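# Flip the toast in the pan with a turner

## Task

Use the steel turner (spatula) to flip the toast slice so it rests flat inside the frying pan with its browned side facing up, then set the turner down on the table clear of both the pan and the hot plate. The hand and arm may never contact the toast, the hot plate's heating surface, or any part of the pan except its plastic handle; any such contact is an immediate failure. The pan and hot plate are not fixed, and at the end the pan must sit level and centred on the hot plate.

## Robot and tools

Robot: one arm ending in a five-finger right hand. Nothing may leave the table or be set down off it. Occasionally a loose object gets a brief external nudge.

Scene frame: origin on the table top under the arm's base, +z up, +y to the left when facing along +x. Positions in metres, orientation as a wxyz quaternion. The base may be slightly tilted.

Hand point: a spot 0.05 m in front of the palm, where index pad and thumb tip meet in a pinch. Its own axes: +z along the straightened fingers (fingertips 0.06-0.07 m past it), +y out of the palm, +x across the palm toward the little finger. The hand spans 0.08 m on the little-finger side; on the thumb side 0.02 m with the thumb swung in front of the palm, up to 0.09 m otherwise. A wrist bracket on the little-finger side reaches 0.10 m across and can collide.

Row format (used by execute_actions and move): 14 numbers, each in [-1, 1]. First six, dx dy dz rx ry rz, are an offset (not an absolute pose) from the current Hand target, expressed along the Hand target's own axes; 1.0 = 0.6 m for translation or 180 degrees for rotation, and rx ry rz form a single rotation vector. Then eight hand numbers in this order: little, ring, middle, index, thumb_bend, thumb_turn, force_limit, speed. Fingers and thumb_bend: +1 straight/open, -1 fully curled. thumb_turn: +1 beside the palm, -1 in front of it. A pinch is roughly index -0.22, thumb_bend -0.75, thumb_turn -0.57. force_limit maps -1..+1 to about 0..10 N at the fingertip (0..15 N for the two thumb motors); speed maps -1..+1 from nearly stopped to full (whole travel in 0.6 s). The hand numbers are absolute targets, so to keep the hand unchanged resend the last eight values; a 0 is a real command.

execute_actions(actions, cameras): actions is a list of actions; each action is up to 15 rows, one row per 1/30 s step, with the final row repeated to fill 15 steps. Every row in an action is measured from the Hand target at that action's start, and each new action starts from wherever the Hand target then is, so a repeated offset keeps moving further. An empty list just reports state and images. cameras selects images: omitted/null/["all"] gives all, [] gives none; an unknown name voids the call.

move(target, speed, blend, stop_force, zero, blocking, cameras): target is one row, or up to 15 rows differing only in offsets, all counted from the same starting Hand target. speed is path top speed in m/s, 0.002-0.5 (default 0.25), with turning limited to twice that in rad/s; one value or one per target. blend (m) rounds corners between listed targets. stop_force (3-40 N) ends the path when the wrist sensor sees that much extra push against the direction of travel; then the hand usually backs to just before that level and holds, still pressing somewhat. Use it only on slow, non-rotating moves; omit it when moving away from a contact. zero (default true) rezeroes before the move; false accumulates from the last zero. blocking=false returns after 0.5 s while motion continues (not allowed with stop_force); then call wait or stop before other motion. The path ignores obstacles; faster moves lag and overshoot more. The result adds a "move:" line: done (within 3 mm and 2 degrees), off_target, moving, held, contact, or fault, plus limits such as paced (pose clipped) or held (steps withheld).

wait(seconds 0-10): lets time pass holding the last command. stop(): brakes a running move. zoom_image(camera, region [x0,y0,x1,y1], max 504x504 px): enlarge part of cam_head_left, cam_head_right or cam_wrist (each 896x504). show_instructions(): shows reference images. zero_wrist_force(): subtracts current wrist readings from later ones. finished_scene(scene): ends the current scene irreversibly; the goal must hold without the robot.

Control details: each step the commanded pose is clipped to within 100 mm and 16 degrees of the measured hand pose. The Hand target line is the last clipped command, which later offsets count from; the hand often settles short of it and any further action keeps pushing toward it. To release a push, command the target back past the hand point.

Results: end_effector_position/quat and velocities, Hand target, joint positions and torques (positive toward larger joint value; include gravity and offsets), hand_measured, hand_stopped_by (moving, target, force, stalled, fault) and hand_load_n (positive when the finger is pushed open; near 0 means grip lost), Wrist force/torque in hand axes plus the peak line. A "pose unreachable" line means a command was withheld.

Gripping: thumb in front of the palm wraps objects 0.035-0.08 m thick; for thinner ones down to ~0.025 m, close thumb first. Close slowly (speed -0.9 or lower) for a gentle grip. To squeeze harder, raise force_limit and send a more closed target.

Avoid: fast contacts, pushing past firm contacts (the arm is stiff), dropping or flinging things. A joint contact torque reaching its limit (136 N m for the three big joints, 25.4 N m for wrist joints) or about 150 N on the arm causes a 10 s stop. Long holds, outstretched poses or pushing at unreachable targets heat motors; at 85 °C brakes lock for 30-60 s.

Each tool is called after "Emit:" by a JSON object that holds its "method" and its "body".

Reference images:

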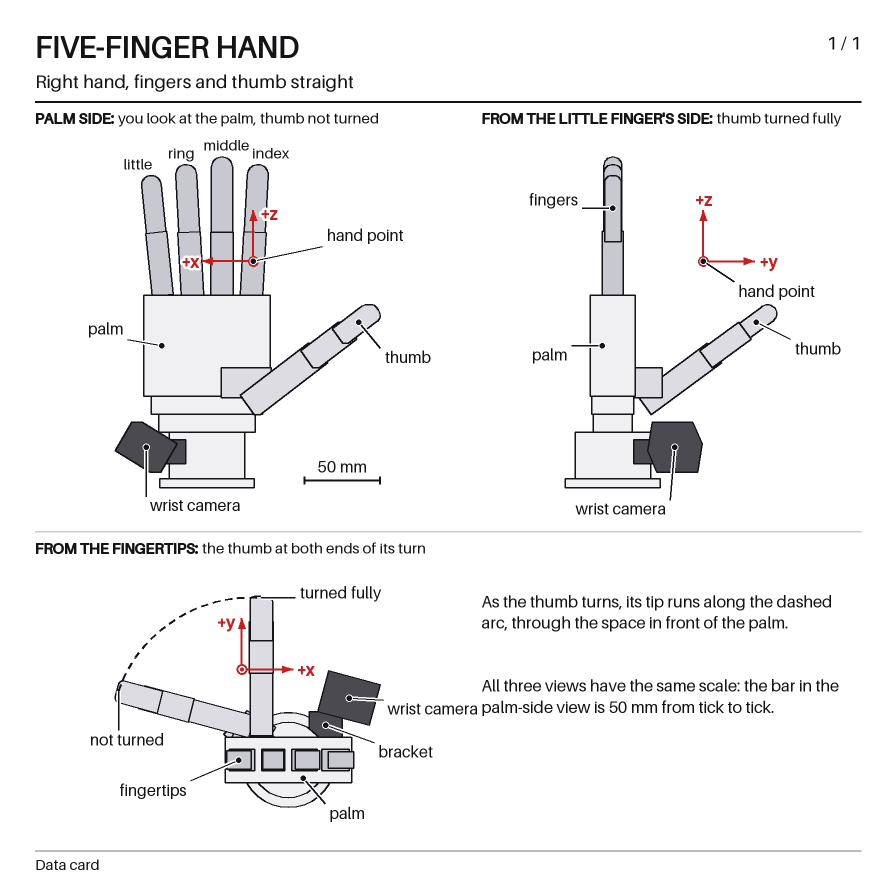

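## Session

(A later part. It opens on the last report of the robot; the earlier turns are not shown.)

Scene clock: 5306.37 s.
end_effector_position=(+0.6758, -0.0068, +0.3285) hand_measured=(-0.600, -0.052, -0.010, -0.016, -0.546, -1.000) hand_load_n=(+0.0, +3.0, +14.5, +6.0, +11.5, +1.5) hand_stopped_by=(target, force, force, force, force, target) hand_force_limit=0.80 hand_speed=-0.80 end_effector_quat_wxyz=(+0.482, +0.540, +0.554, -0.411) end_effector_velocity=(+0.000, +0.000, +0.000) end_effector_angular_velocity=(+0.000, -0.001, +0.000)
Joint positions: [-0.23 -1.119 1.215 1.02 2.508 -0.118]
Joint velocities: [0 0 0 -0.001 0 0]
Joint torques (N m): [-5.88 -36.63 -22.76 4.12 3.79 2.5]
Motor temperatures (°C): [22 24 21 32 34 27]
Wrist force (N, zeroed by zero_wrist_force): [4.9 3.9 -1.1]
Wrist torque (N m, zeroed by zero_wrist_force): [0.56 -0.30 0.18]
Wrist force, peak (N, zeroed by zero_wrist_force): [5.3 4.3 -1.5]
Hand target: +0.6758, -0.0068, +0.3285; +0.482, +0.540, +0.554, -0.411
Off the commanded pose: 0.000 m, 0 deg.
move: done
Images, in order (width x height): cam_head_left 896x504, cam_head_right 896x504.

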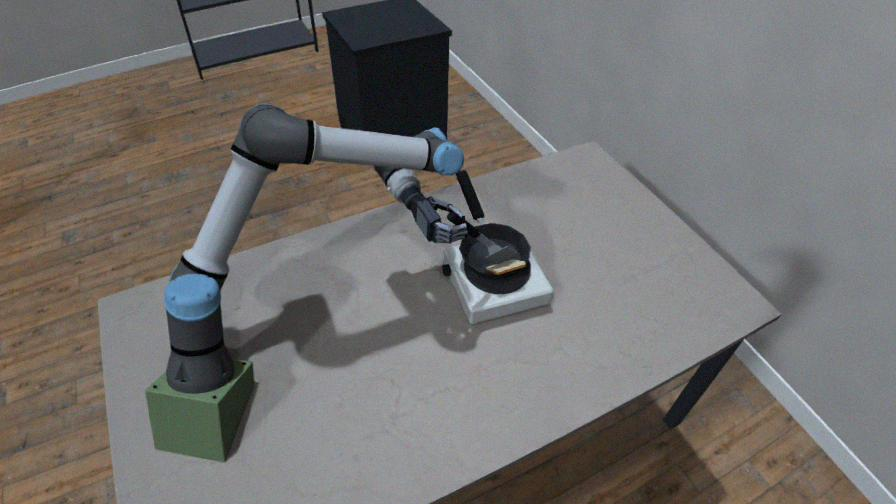

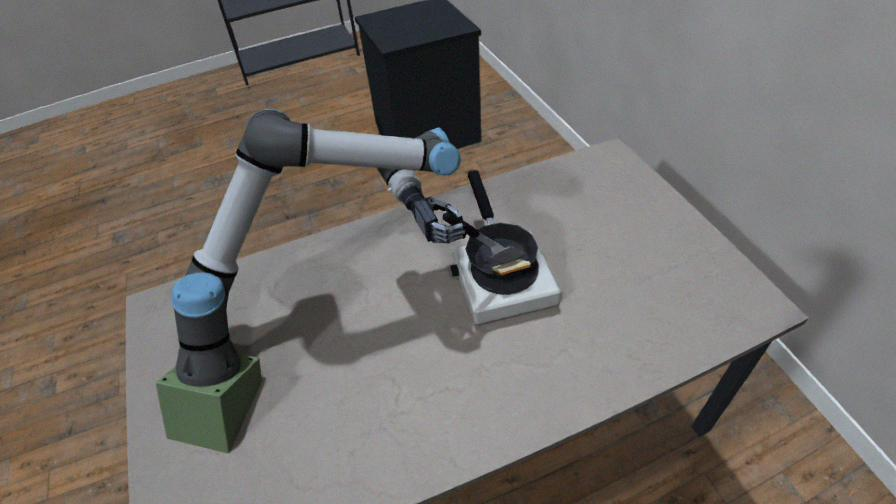

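Emit:
{"method": "move", "body": {"target": [0.0033,0.0015,-0.0164,0,0,0,-0.6,-0.6,-0.6,-0.6,-1,-1,0.8,-0.8], "speed": 0.01, "cameras": ["cam_head_left","cam_head_right"]}}

Emit:
{"method": "zoom_image", "body": {"camera": "cam_head_left", "region": [450, 215, 550, 300]}}

Emit:
{"method": "zoom_image", "body": {"camera": "cam_head_right", "region": [450, 215, 570, 315]}}

Scene clock: 5310.07 s.
end_effector_position=(+0.6759, +0.0034, +0.3285) hand_measured=(-0.600, -0.052, -0.010, -0.016, -0.546, -1.000) hand_load_n=(+0.0, +3.5, +14.0, +5.5, +12.0, +1.5) hand_stopped_by=(target, force, force, force, force, target) hand_force_limit=0.80 hand_speed=-0.80 end_effector_quat_wxyz=(+0.482, +0.540, +0.554, -0.411) end_effector_velocity=(+0.001, +0.000, +0.000) end_effector_angular_velocity=(+0.000, -0.003, +0.001)
Joint positions: [-0.211 -1.113 1.202 1.051 2.516 -0.089]
Joint velocities: [-0.001 0 -0.001 -0.003 -0.001 -0.001]
Joint torques (N m): [-19.54 -36.48 -16.03 0.71 2.81 -0.86]
Motor temperatures (°C): [22 24 21 32 34 27]
Wrist force (N, zeroed by zero_wrist_force): [4.9 4.1 -1.4]
Wrist torque (N m, zeroed by zero_wrist_force): [0.59 -0.30 0.21]
Wrist force, peak (N, zeroed by zero_wrist_force): [5.3 4.2 -1.4]
Hand target: +0.6759, +0.0033, +0.3285; +0.482, +0.540, +0.554, -0.411
Off the commanded pose: 0.000 m, 0 deg.
move: done
Images, in order (width x height): cam_head_left 896x504, cam_head_right 896x504.

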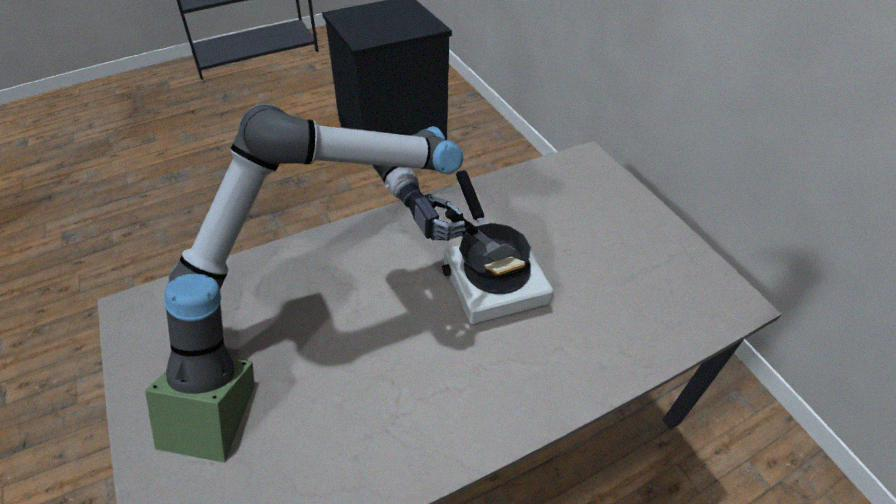

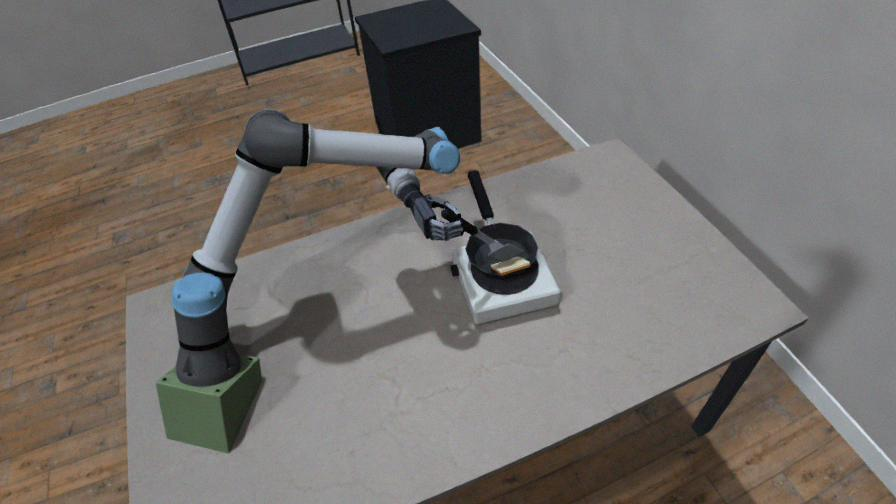

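Scaled by 5.040.

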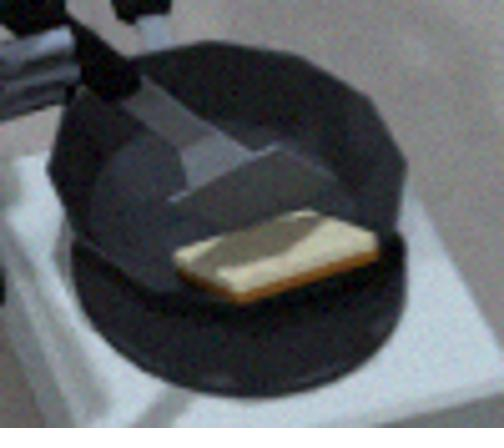

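Scaled by 4.200.

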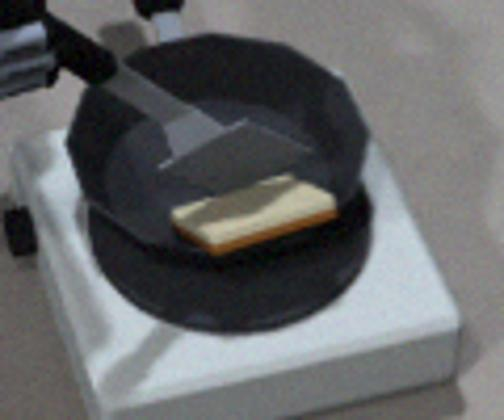

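Emit:
{"method": "move", "body": {"target": [0.0033,0.0015,-0.0164,0,0,0,-0.6,-0.6,-0.6,-0.6,-1,-1,0.8,-0.8], "speed": 0.008, "cameras": ["cam_head_left","cam_head_right"]}}

Emit:
{"method": "zoom_image", "body": {"camera": "cam_head_left", "region": [450, 215, 550, 300]}}

Emit:
{"method": "zoom_image", "body": {"camera": "cam_head_right", "region": [450, 215, 570, 315]}}

Scene clock: 5313.57 s.
end_effector_position=(+0.6760, +0.0135, +0.3286) hand_measured=(-0.600, -0.052, -0.010, -0.016, -0.546, -1.000) hand_load_n=(+0.0, +3.5, +14.5, +5.5, +12.0, +1.5) hand_stopped_by=(target, force, force, force, force, target) hand_force_limit=0.80 hand_speed=-0.80 end_effector_quat_wxyz=(+0.482, +0.540, +0.554, -0.411) end_effector_velocity=(+0.000, +0.000, +0.000) end_effector_angular_velocity=(+0.000, -0.001, +0.001)
Joint positions: [-0.192 -1.108 1.188 1.083 2.524 -0.059]
Joint velocities: [0.001 0 -0.001 0 0 0]
Joint torques (N m): [-16.45 -36.73 -17.99 1.92 3.14 0.47]
Motor temperatures (°C): [22 24 21 32 34 27]
Wrist force (N, zeroed by zero_wrist_force): [4.9 4.0 -1.4]
Wrist torque (N m, zeroed by zero_wrist_force): [0.58 -0.29 0.23]
Wrist force, peak (N, zeroed by zero_wrist_force): [5.1 4.4 -1.4]
Hand target: +0.6760, +0.0134, +0.3286; +0.482, +0.540, +0.554, -0.411
Off the commanded pose: 0.000 m, 0 deg.
move: done
Images, in order (width x height): cam_head_left 896x504, cam_head_right 896x504.

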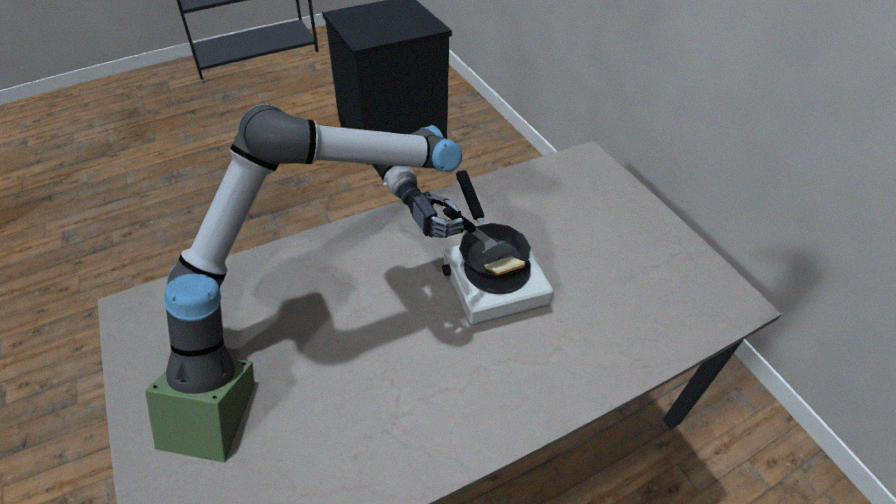

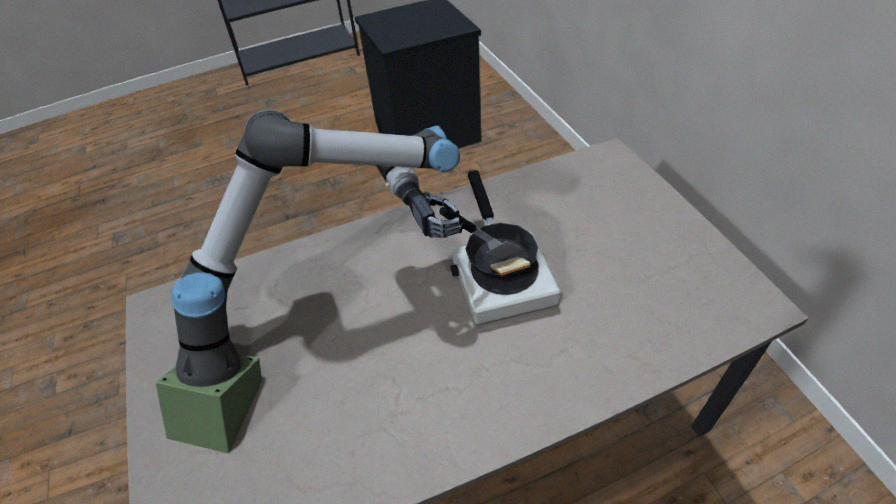

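Scaled by 5.040.

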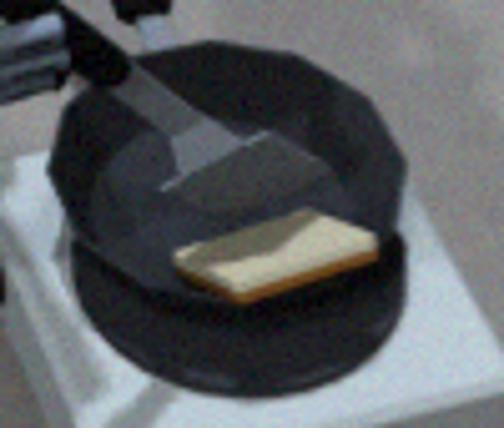

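Scaled by 4.200.

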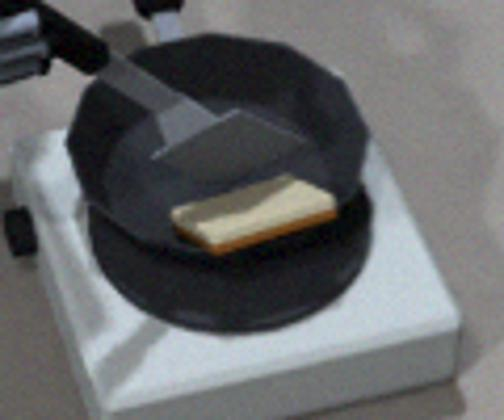

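Emit:
{"method": "move", "body": {"target": [[0.0033,0.0029,-0.0164,0,0,0,-0.6,-0.6,-0.6,-0.6,-1,-1,0.8,-0.8],[-0.1762,0.0146,-0.0613,0,0,0,-0.6,-0.6,-0.6,-0.6,-1,-1,0.8,-0.8]], "speed": [0.015,0.12], "cameras": ["cam_head_left","cam_head_right"]}}

Emit:
{"method": "zoom_image", "body": {"camera": "cam_head_left", "region": [450, 215, 550, 300]}}

Emit:
{"method": "zoom_image", "body": {"camera": "cam_head_right", "region": [450, 215, 570, 315]}}

Scene clock: 5339.07 s.
end_effector_position=(+0.6762, +0.0286, +0.4399) hand_measured=(-0.600, -0.052, -0.010, -0.016, -0.546, -1.000) hand_load_n=(+0.0, +3.5, +14.0, +5.5, +12.5, +1.5) hand_stopped_by=(target, force, force, force, force, target) hand_force_limit=0.80 hand_speed=-0.80 end_effector_quat_wxyz=(+0.482, +0.540, +0.554, -0.411) end_effector_velocity=(+0.000, +0.000, +0.000) end_effector_angular_velocity=(+0.000, -0.003, +0.001)
Joint positions: [-0.26 -1.201 1.038 1.244 2.495 -0.162]
Joint velocities: [0 0 -0.001 -0.001 0 0.001]
Joint torques (N m): [-7.83 -31.21 -19.97 0.09 3.55 1.66]
Motor temperatures (°C): [22 24 21 32 34 27]
Wrist force (N, zeroed by zero_wrist_force): [5.0 4.1 -1.0]
Wrist torque (N m, zeroed by zero_wrist_force): [0.56 -0.30 0.21]
Wrist force, peak (N, zeroed by zero_wrist_force): [6.2 4.1 -1.0]
Hand target: +0.6762, +0.0286, +0.4399; +0.482, +0.540, +0.554, -0.411
Off the commanded pose: 0.000 m, 0 deg.
move: done
Images, in order (width x height): cam_head_left 896x504, cam_head_right 896x504.

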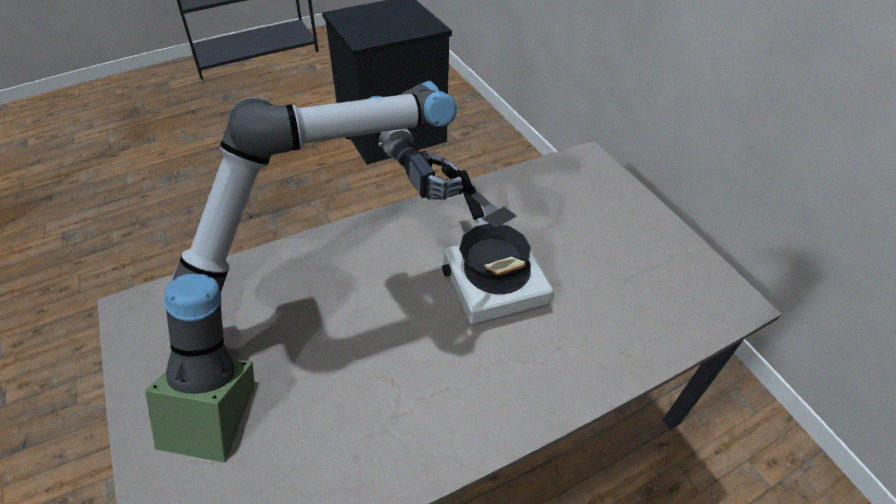

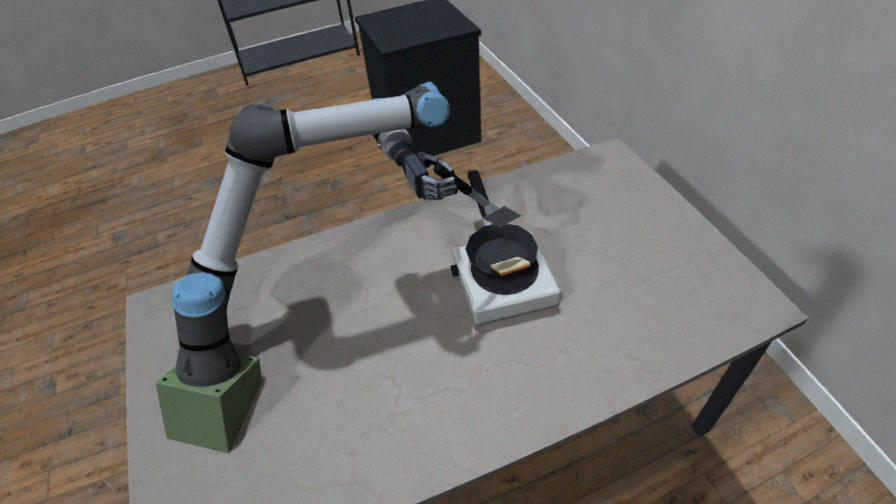

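Scaled by 5.040.

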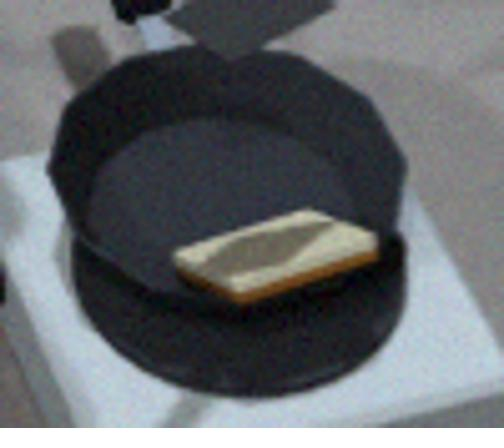

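Scaled by 4.200.

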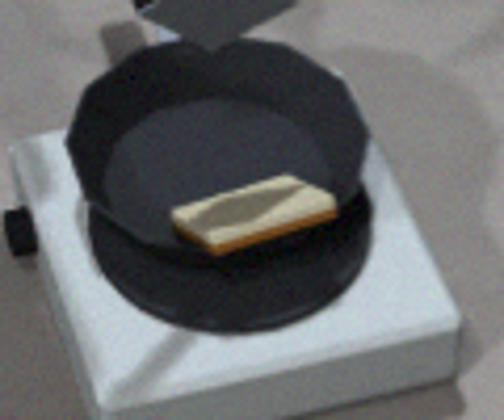

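Emit:
{"method": "move", "body": {"target": [[-0.1777,0.0271,0.2199,-0.0086,0.068,-0.0836,-0.6,-0.6,-0.6,-0.6,-1,-1,0.8,-0.8],[-0.0247,0.1241,0.4141,-0.0171,0.1359,-0.1671,-0.6,-0.6,-0.6,-0.6,-1,-1,0.8,-0.8]], "speed": [0.12,0.1], "blend": 0.03, "cameras": ["cam_head_left"]}}

Scene clock: 5346.73 s.
end_effector_position=(+0.7718, -0.2109, +0.4098) hand_measured=(-0.600, -0.052, -0.010, -0.016, -0.546, -1.000) hand_load_n=(+0.0, +4.0, +14.5, +4.5, +13.0, +1.0) hand_stopped_by=(target, force, force, force, force, target) hand_force_limit=0.80 hand_speed=-0.80 end_effector_quat_wxyz=(+0.246, +0.440, +0.773, -0.384) end_effector_velocity=(+0.001, +0.000, +0.000) end_effector_angular_velocity=(-0.002, -0.001, +0.003)
Joint positions: [-0.765 -0.727 0.234 1.518 1.859 -1.095]
Joint velocities: [0.001 -0.002 0.004 -0.006 0.001 -0.001]
Joint torques (N m): [-15.91 -56.88 -7.24 -0.77 1.76 0.87]
Motor temperatures (°C): [22 24 21 32 34 27]
Wrist force (N, zeroed by zero_wrist_force): [4.4 5.8 0.3]
Wrist torque (N m, zeroed by zero_wrist_force): [0.67 -0.43 0.38]
Wrist force, peak (N, zeroed by zero_wrist_force): [6.6 4.0 -2.0]
Hand target: +0.7719, -0.2108, +0.4099; +0.247, +0.440, +0.773, -0.384
Off the commanded pose: 0.000 m, 0 deg.
move: done
Images, in order (width x height): cam_head_left 896x504.

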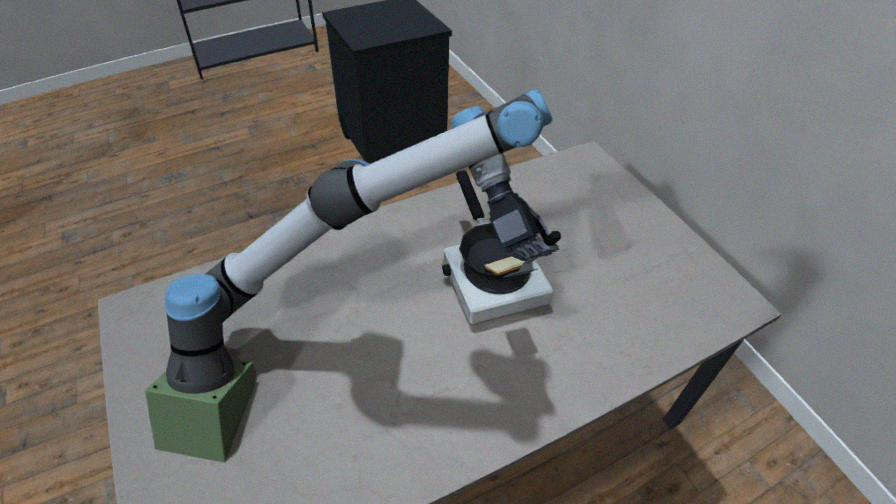

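Emit:
{"method": "move", "body": {"target": [0.0862,-0.069,0.1523,-0.0059,0.0816,0.0495,-0.6,-0.6,-0.6,-0.6,-1,-1,0.8,-0.8], "speed": 0.1, "cameras": ["cam_head_left","cam_head_right"]}}

Emit:
{"method": "zoom_image", "body": {"camera": "cam_head_left", "region": [450, 215, 570, 315]}}

Emit:
{"method": "zoom_image", "body": {"camera": "cam_head_right", "region": [450, 215, 570, 315]}}

Scene clock: 5352.77 s.
end_effector_position=(+0.7146, -0.2729, +0.3351) hand_measured=(-0.600, -0.052, -0.010, -0.016, -0.546, -1.000) hand_load_n=(+0.0, +4.5, +15.0, +4.0, +14.0, +1.0) hand_stopped_by=(target, force, force, force, force, target) hand_force_limit=0.80 hand_speed=-0.80 end_effector_quat_wxyz=(+0.179, +0.542, +0.766, -0.298) end_effector_velocity=(+0.001, +0.001, +0.001) end_effector_angular_velocity=(-0.004, +0.001, +0.004)
Joint positions: [-0.876 -0.789 0.598 1.413 1.666 -1]
Joint velocities: [0.002 0 -0.003 -0.001 0.003 -0.002]
Joint torques (N m): [-15.62 -46.1 -23.03 2.36 2.17 -2.32]
Motor temperatures (°C): [22 24 21 32 34 27]
Wrist force (N, zeroed by zero_wrist_force): [3.4 5.5 0.8]
Wrist torque (N m, zeroed by zero_wrist_force): [0.60 -0.39 0.34]
Wrist force, peak (N, zeroed by zero_wrist_force): [4.5 6.1 0.3]
Hand target: +0.7146, -0.2727, +0.3351; +0.179, +0.541, +0.766, -0.298
Off the commanded pose: 0.000 m, 0 deg.
move: done
Images, in order (width x height): cam_head_left 896x504, cam_head_right 896x504.

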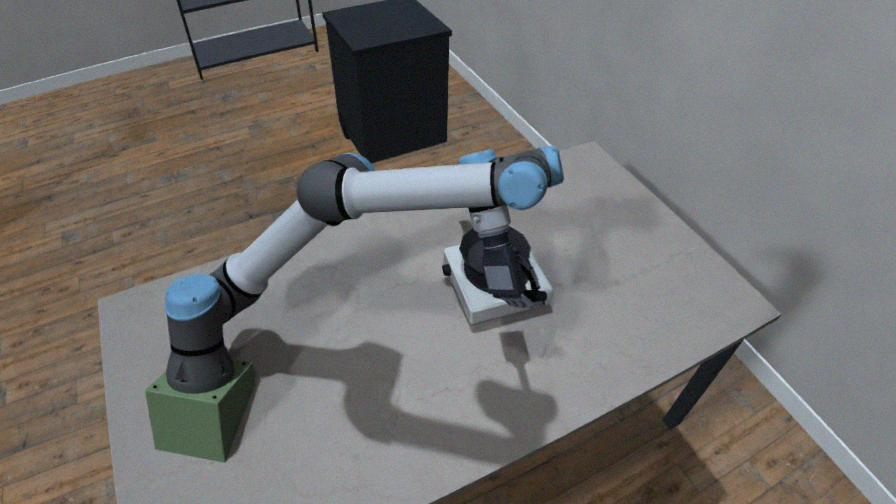

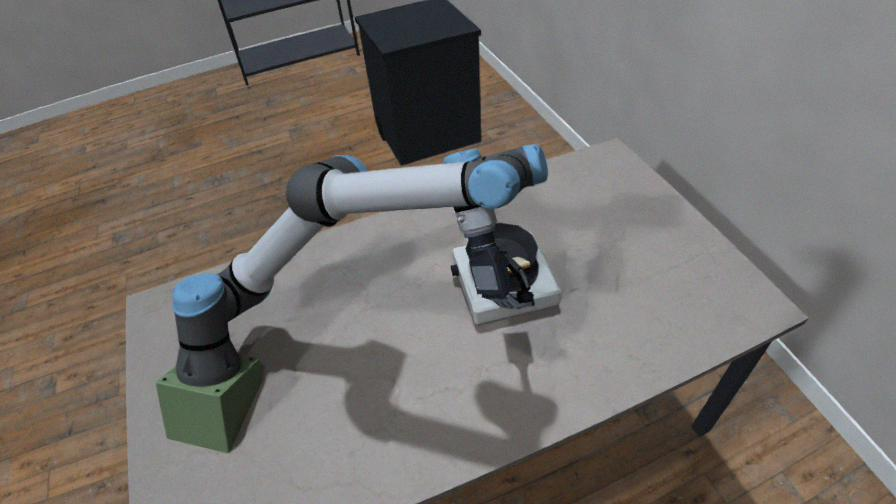

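Scaled by 4.200.

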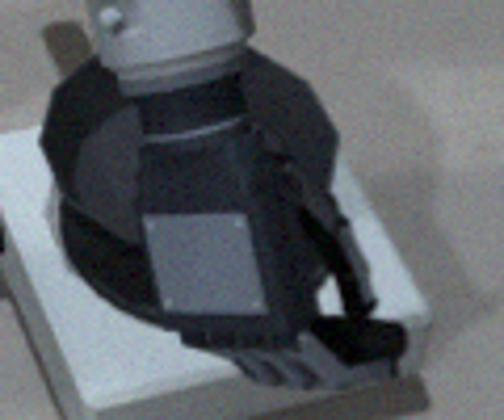

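Scaled by 4.200.

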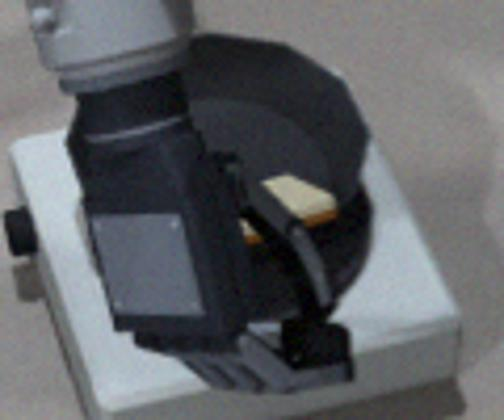

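Emit:
{"method": "wait", "body": {"seconds": 0, "cameras": ["cam_wrist"]}}

Scene clock: 5355.00 s.
end_effector_position=(+0.7146, -0.2727, +0.3351) hand_measured=(-0.600, -0.052, -0.010, -0.016, -0.546, -1.000) hand_load_n=(+0.0, +4.5, +15.0, +4.0, +14.0, +1.0) hand_stopped_by=(target, force, force, force, force, target) hand_force_limit=0.80 hand_speed=-0.80 end_effector_quat_wxyz=(+0.179, +0.541, +0.766, -0.298) end_effector_velocity=(+0.000, +0.000, +0.000) end_effector_angular_velocity=(+0.000, +0.000, -0.001)
Joint positions: [-0.876 -0.789 0.598 1.413 1.666 -1]
Joint velocities: [0 0 -0.001 0.001 0 0]
Joint torques (N m): [-16.43 -55.59 -11.1 3.42 -0.21 -1.86]
Motor temperatures (°C): [22 24 21 32 34 27]
Wrist force (N, zeroed by zero_wrist_force): [3.7 5.1 0.8]
Wrist torque (N m, zeroed by zero_wrist_force): [0.54 -0.42 0.34]
Wrist force, peak (N, zeroed by zero_wrist_force): [3.6 5.6 0.9]
Hand target: +0.7146, -0.2727, +0.3351; +0.179, +0.541, +0.766, -0.298
Off the commanded pose: 0.000 m, 0 deg.
camera_calibration:
cam_wrist: T_world_to_cam=[[0.793734, 0.443261, -0.41654, -0.312827], [0.524169, -0.151022, 0.838116, -0.696218], [0.308598, -0.883579, -0.352215, -0.229952], [0, 0, 0, 1]] pos_world=[0.684201, -0.169661, 0.372214]
Images, in order (width x height): cam_wrist 896x504.

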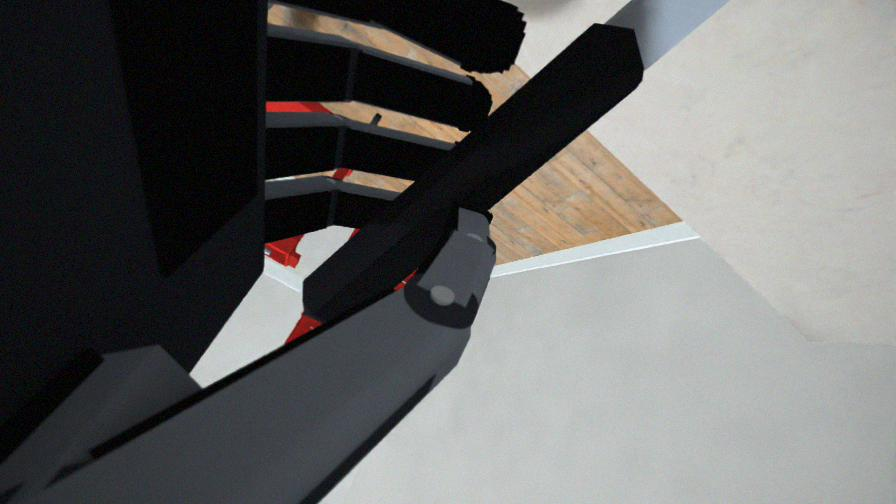

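Emit:
{"method": "move", "body": {"target": [0.0053,0.0595,-0.1057,0.0059,-0.0816,-0.0495,-0.6,-0.6,-0.6,-0.6,-1,-1,0.8,-0.8], "speed": 0.1, "cameras": ["cam_head_left","cam_head_right"]}}

Emit:
{"method": "zoom_image", "body": {"camera": "cam_head_left", "region": [470, 240, 550, 300]}}

Emit:
{"method": "zoom_image", "body": {"camera": "cam_head_right", "region": [480, 240, 550, 300]}}

Scene clock: 5364.83 s.
end_effector_position=(+0.7499, -0.2207, +0.3721) hand_measured=(-0.600, -0.052, -0.010, -0.016, -0.546, -1.000) hand_load_n=(+0.0, +4.0, +14.5, +5.0, +13.0, +1.5) hand_stopped_by=(target, force, force, force, force, target) hand_force_limit=0.80 hand_speed=-0.80 end_effector_quat_wxyz=(+0.247, +0.440, +0.774, -0.384) end_effector_velocity=(-0.001, -0.001, -0.002) end_effector_angular_velocity=(+0.006, -0.001, -0.006)
Joint positions: [-0.766 -0.882 0.632 1.274 1.859 -1.096]
Joint velocities: [-0.001 0.002 0 0.004 -0.003 0.006]
Joint torques (N m): [-29.5 -29.62 -18.28 2.97 -0.28 2.24]
Motor temperatures (°C): [22 24 21 32 34 27]
Wrist force (N, zeroed by zero_wrist_force): [4.1 5.9 0.4]
Wrist torque (N m, zeroed by zero_wrist_force): [0.64 -0.40 0.40]
Wrist force, peak (N, zeroed by zero_wrist_force): [4.3 5.9 0.3]
Hand target: +0.7499, -0.2208, +0.3720; +0.247, +0.440, +0.773, -0.384
Off the commanded pose: 0.000 m, 0 deg.
move: done
Images, in order (width x height): cam_head_left 896x504, cam_head_right 896x504.

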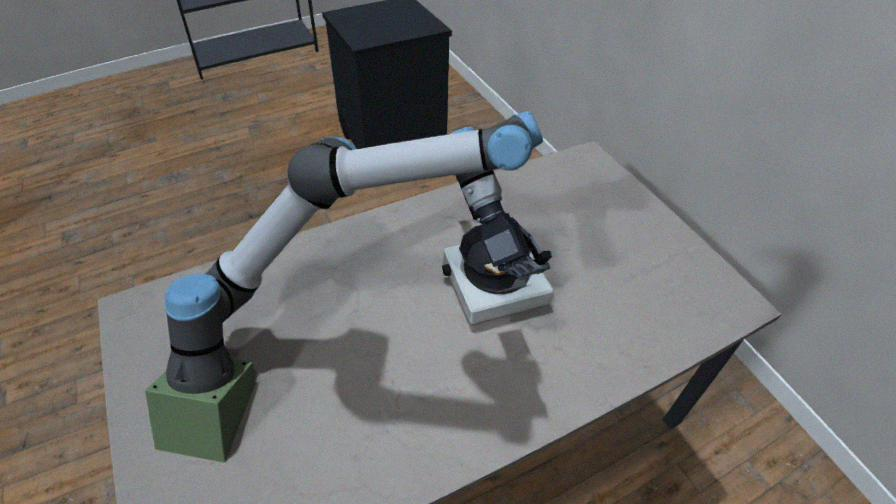

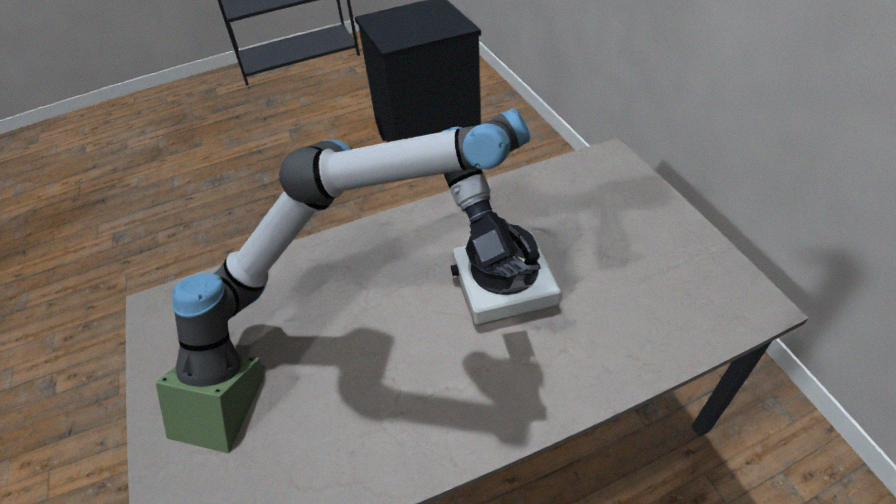

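Scaled by 6.300.

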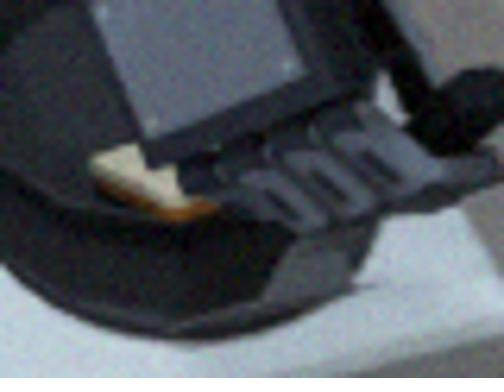

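Scaled by 7.200.

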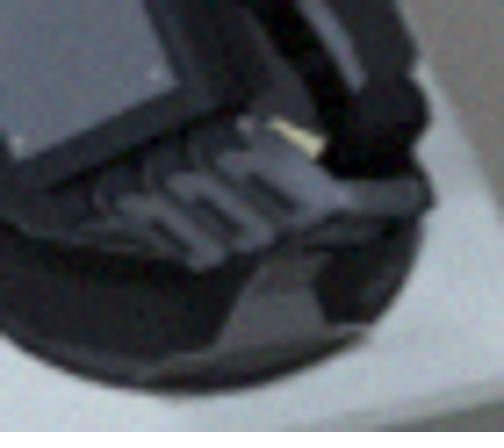

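Emit:
{"method": "zoom_image", "body": {"camera": "cam_head_left", "region": [490, 262, 540, 298]}}

Emit:
{"method": "zoom_image", "body": {"camera": "cam_head_right", "region": [490, 262, 540, 298]}}

Scaled by 10.080.

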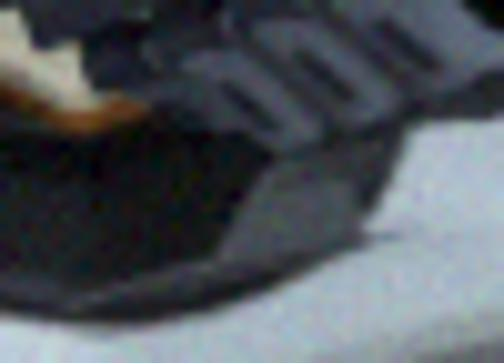

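Scaled by 10.080.

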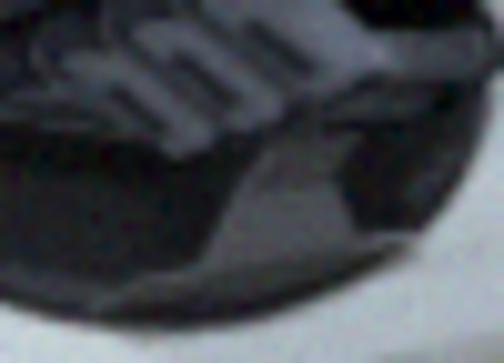

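Emit:
{"method": "move", "body": {"target": [0.0403,0.031,0.1947,-0.0923,0.1364,0.0252,-0.6,-0.6,-0.6,-0.6,-1,-1,0.8,-0.8], "speed": 0.1, "cameras": ["cam_head_left","cam_head_right","cam_wrist"]}}

Emit:
{"method": "zoom_image", "body": {"camera": "cam_head_right", "region": [460, 220, 580, 320]}}

Emit:
{"method": "zoom_image", "body": {"camera": "cam_head_left", "region": [450, 220, 570, 320]}}

Scene clock: 5390.77 s.
end_effector_position=(+0.7592, -0.2979, +0.2794) hand_measured=(-0.600, -0.052, -0.010, -0.016, -0.546, -1.000) hand_load_n=(+0.0, +4.5, +16.0, +3.5, +15.0, +0.5) hand_stopped_by=(target, force, force, force, force, target) hand_force_limit=0.80 hand_speed=-0.80 end_effector_quat_wxyz=(+0.152, +0.501, +0.837, -0.158) end_effector_velocity=(+0.000, +0.001, +0.000) end_effector_angular_velocity=(+0.001, +0.000, +0.000)
Joint positions: [-0.946 -0.538 0.286 1.538 1.338 -1.178]
Joint velocities: [0.001 0 0.001 0 -0.001 0.001]
Joint torques (N m): [-20.13 -60.89 -10 -0.64 0.03 2.17]
Motor temperatures (°C): [22 24 21 32 34 27]
Wrist force (N, zeroed by zero_wrist_force): [2.8 4.5 1.0]
Wrist torque (N m, zeroed by zero_wrist_force): [0.60 -0.44 0.28]
Wrist force, peak (N, zeroed by zero_wrist_force): [4.0 6.2 0.2]
Hand target: +0.7593, -0.2978, +0.2794; +0.152, +0.501, +0.837, -0.158
Off the commanded pose: 0.000 m, 0 deg.
move: done
camera_calibration:
cam_wrist: T_world_to_cam=[[0.716106, 0.663203, -0.217609, -0.291452], [0.511424, -0.286377, 0.810206, -0.69959], [0.475013, -0.691484, -0.544254, -0.301035], [0, 0, 0, 1]] pos_world=[0.709493, -0.215215, 0.33955]

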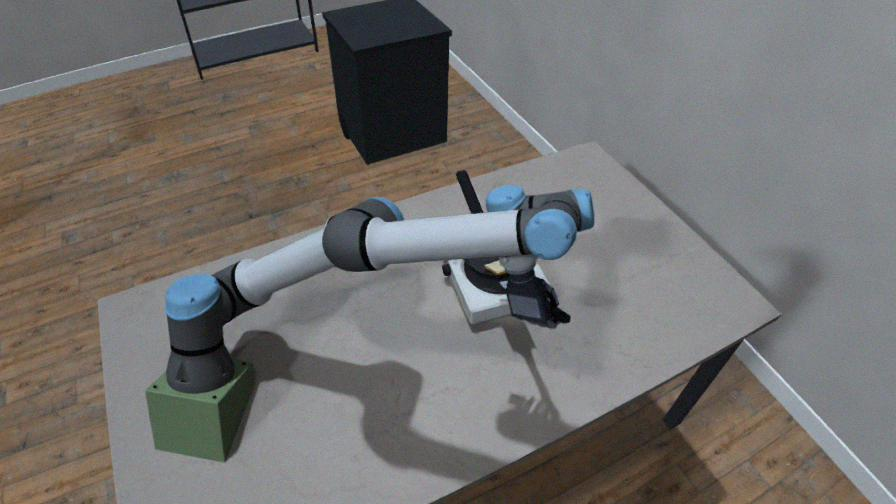

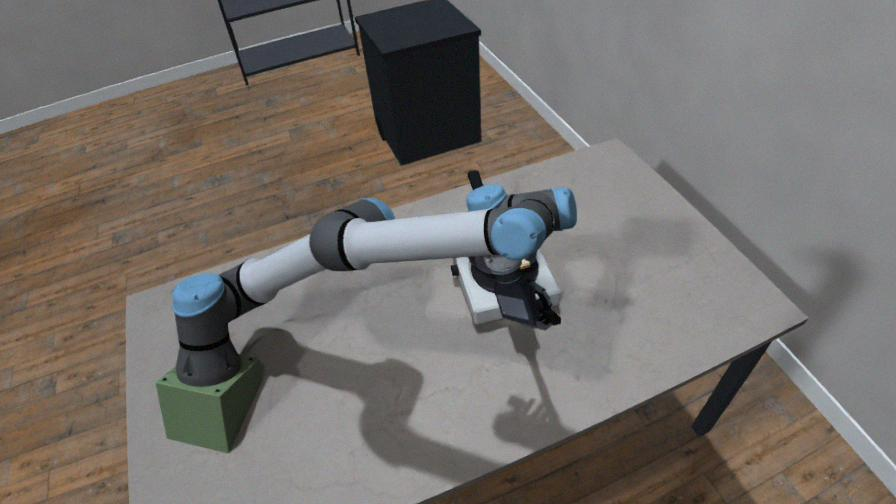

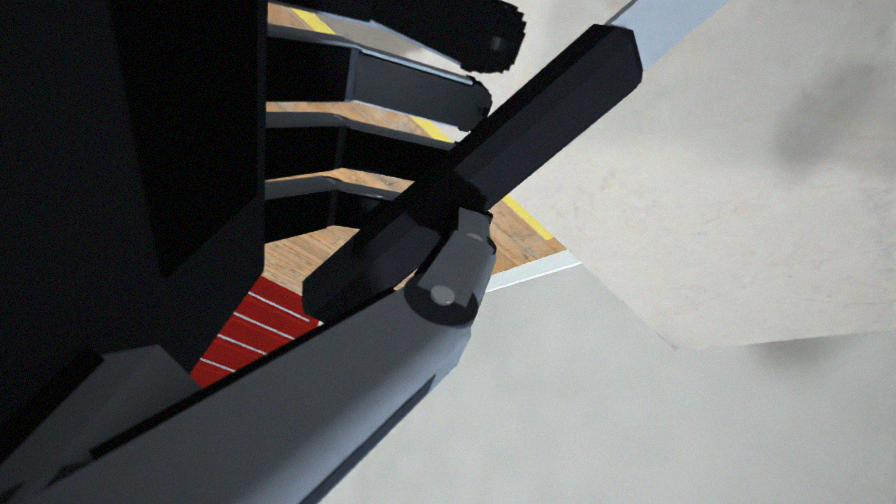

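Scaled by 4.200.

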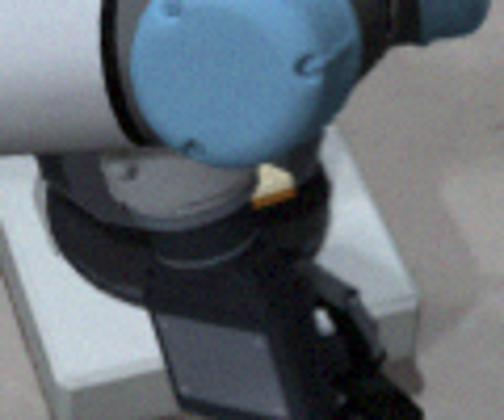

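Scaled by 4.200.

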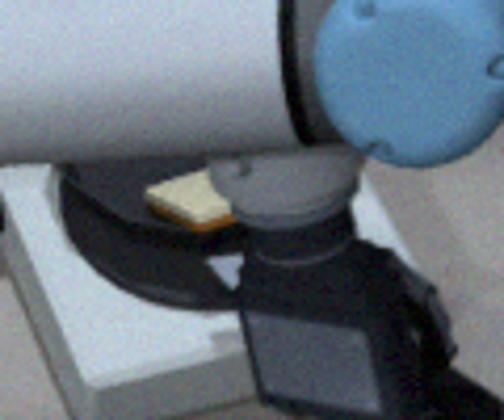

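Emit:
{"method": "zoom_image", "body": {"camera": "cam_head_left", "region": [480, 255, 520, 295]}}

Scaled by 12.600.

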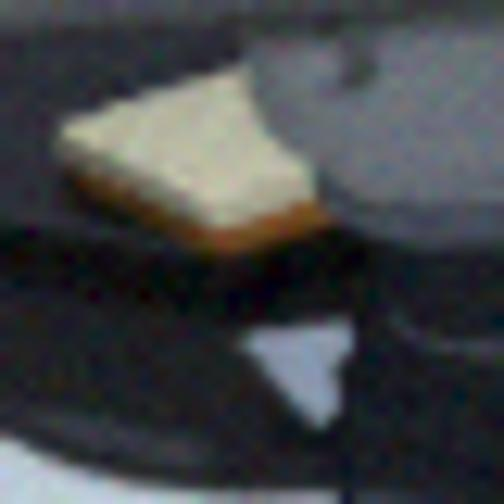

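Emit:
{"method": "move", "body": {"target": [0.0198,0.0112,-0.0104,0,0,0,-0.6,-0.6,-0.6,-0.6,-1,-1,0.8,-0.8], "speed": 0.04, "stop_force": 3, "cameras": ["cam_head_left","cam_head_right"]}}

Emit:
{"method": "zoom_image", "body": {"camera": "cam_head_left", "region": [480, 255, 520, 295]}}

Emit:
{"method": "zoom_image", "body": {"camera": "cam_head_right", "region": [480, 245, 560, 295]}}

Scene clock: 5400.47 s.
end_effector_position=(+0.7593, -0.2828, +0.2794) hand_measured=(-0.600, -0.052, -0.010, -0.016, -0.546, -1.000) hand_load_n=(+0.0, +4.5, +16.0, +3.5, +14.5, +0.5) hand_stopped_by=(target, force, force, force, force, target) hand_force_limit=0.80 hand_speed=-0.80 end_effector_quat_wxyz=(+0.152, +0.501, +0.837, -0.158) end_effector_velocity=(+0.000, +0.000, +0.000) end_effector_angular_velocity=(+0.001, +0.002, +0.000)
Joint positions: [-0.932 -0.589 0.369 1.503 1.342 -1.163]
Joint velocities: [0 0 0.001 0.001 0 -0.002]
Joint torques (N m): [-33.65 -36.66 -22.69 3.75 -0.98 -2.06]
Motor temperatures (°C): [22 24 21 32 34 27]
Wrist force (N, zeroed by zero_wrist_force): [3.3 4.7 1.6]
Wrist torque (N m, zeroed by zero_wrist_force): [0.59 -0.53 0.32]
Wrist force, peak (N, zeroed by zero_wrist_force): [3.7 5.0 1.5]
Hand target: +0.7593, -0.2828, +0.2794; +0.152, +0.501, +0.837, -0.158
Off the commanded pose: 0.000 m, 0 deg.
move: done
Images, in order (width x height): cam_head_left 896x504, cam_head_right 896x504.

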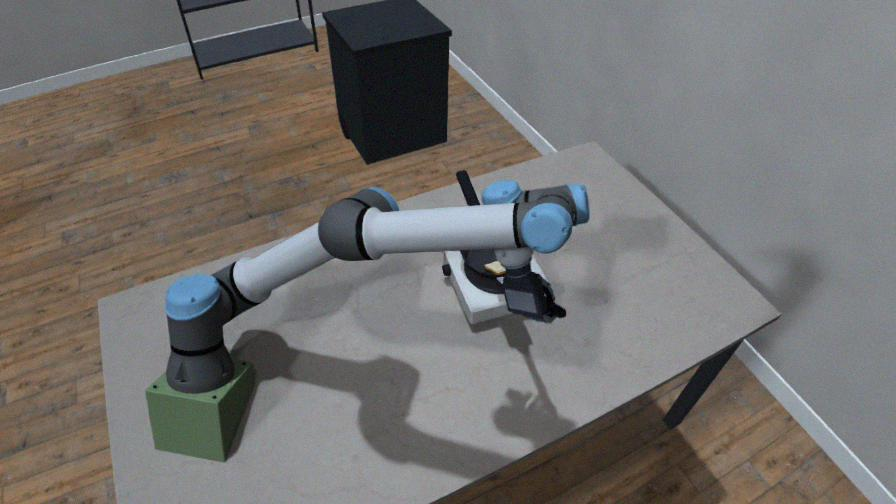

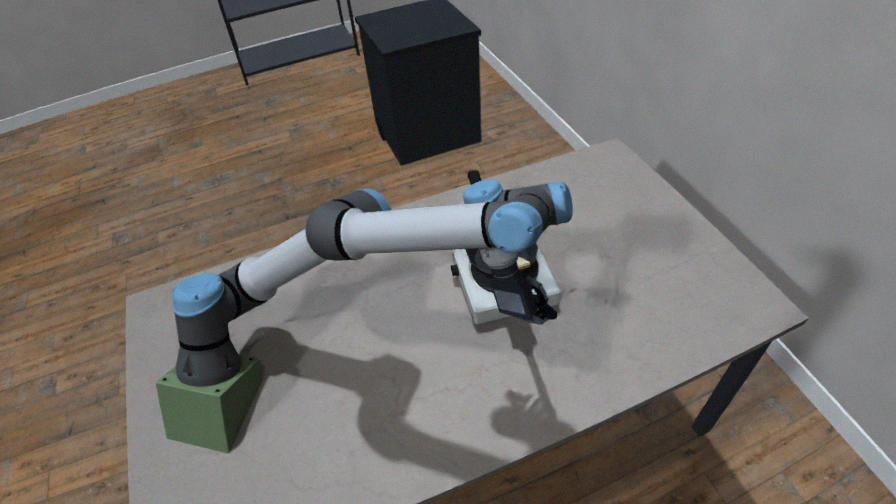

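Scaled by 12.600.

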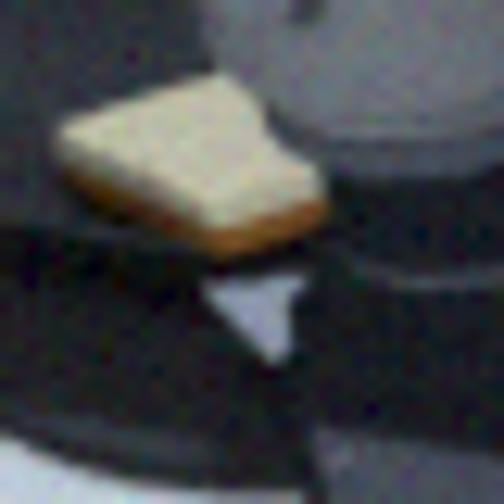

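Scaled by 6.300.

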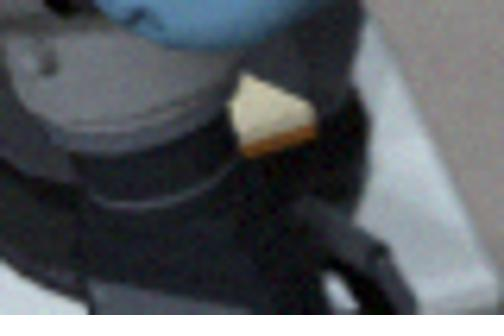

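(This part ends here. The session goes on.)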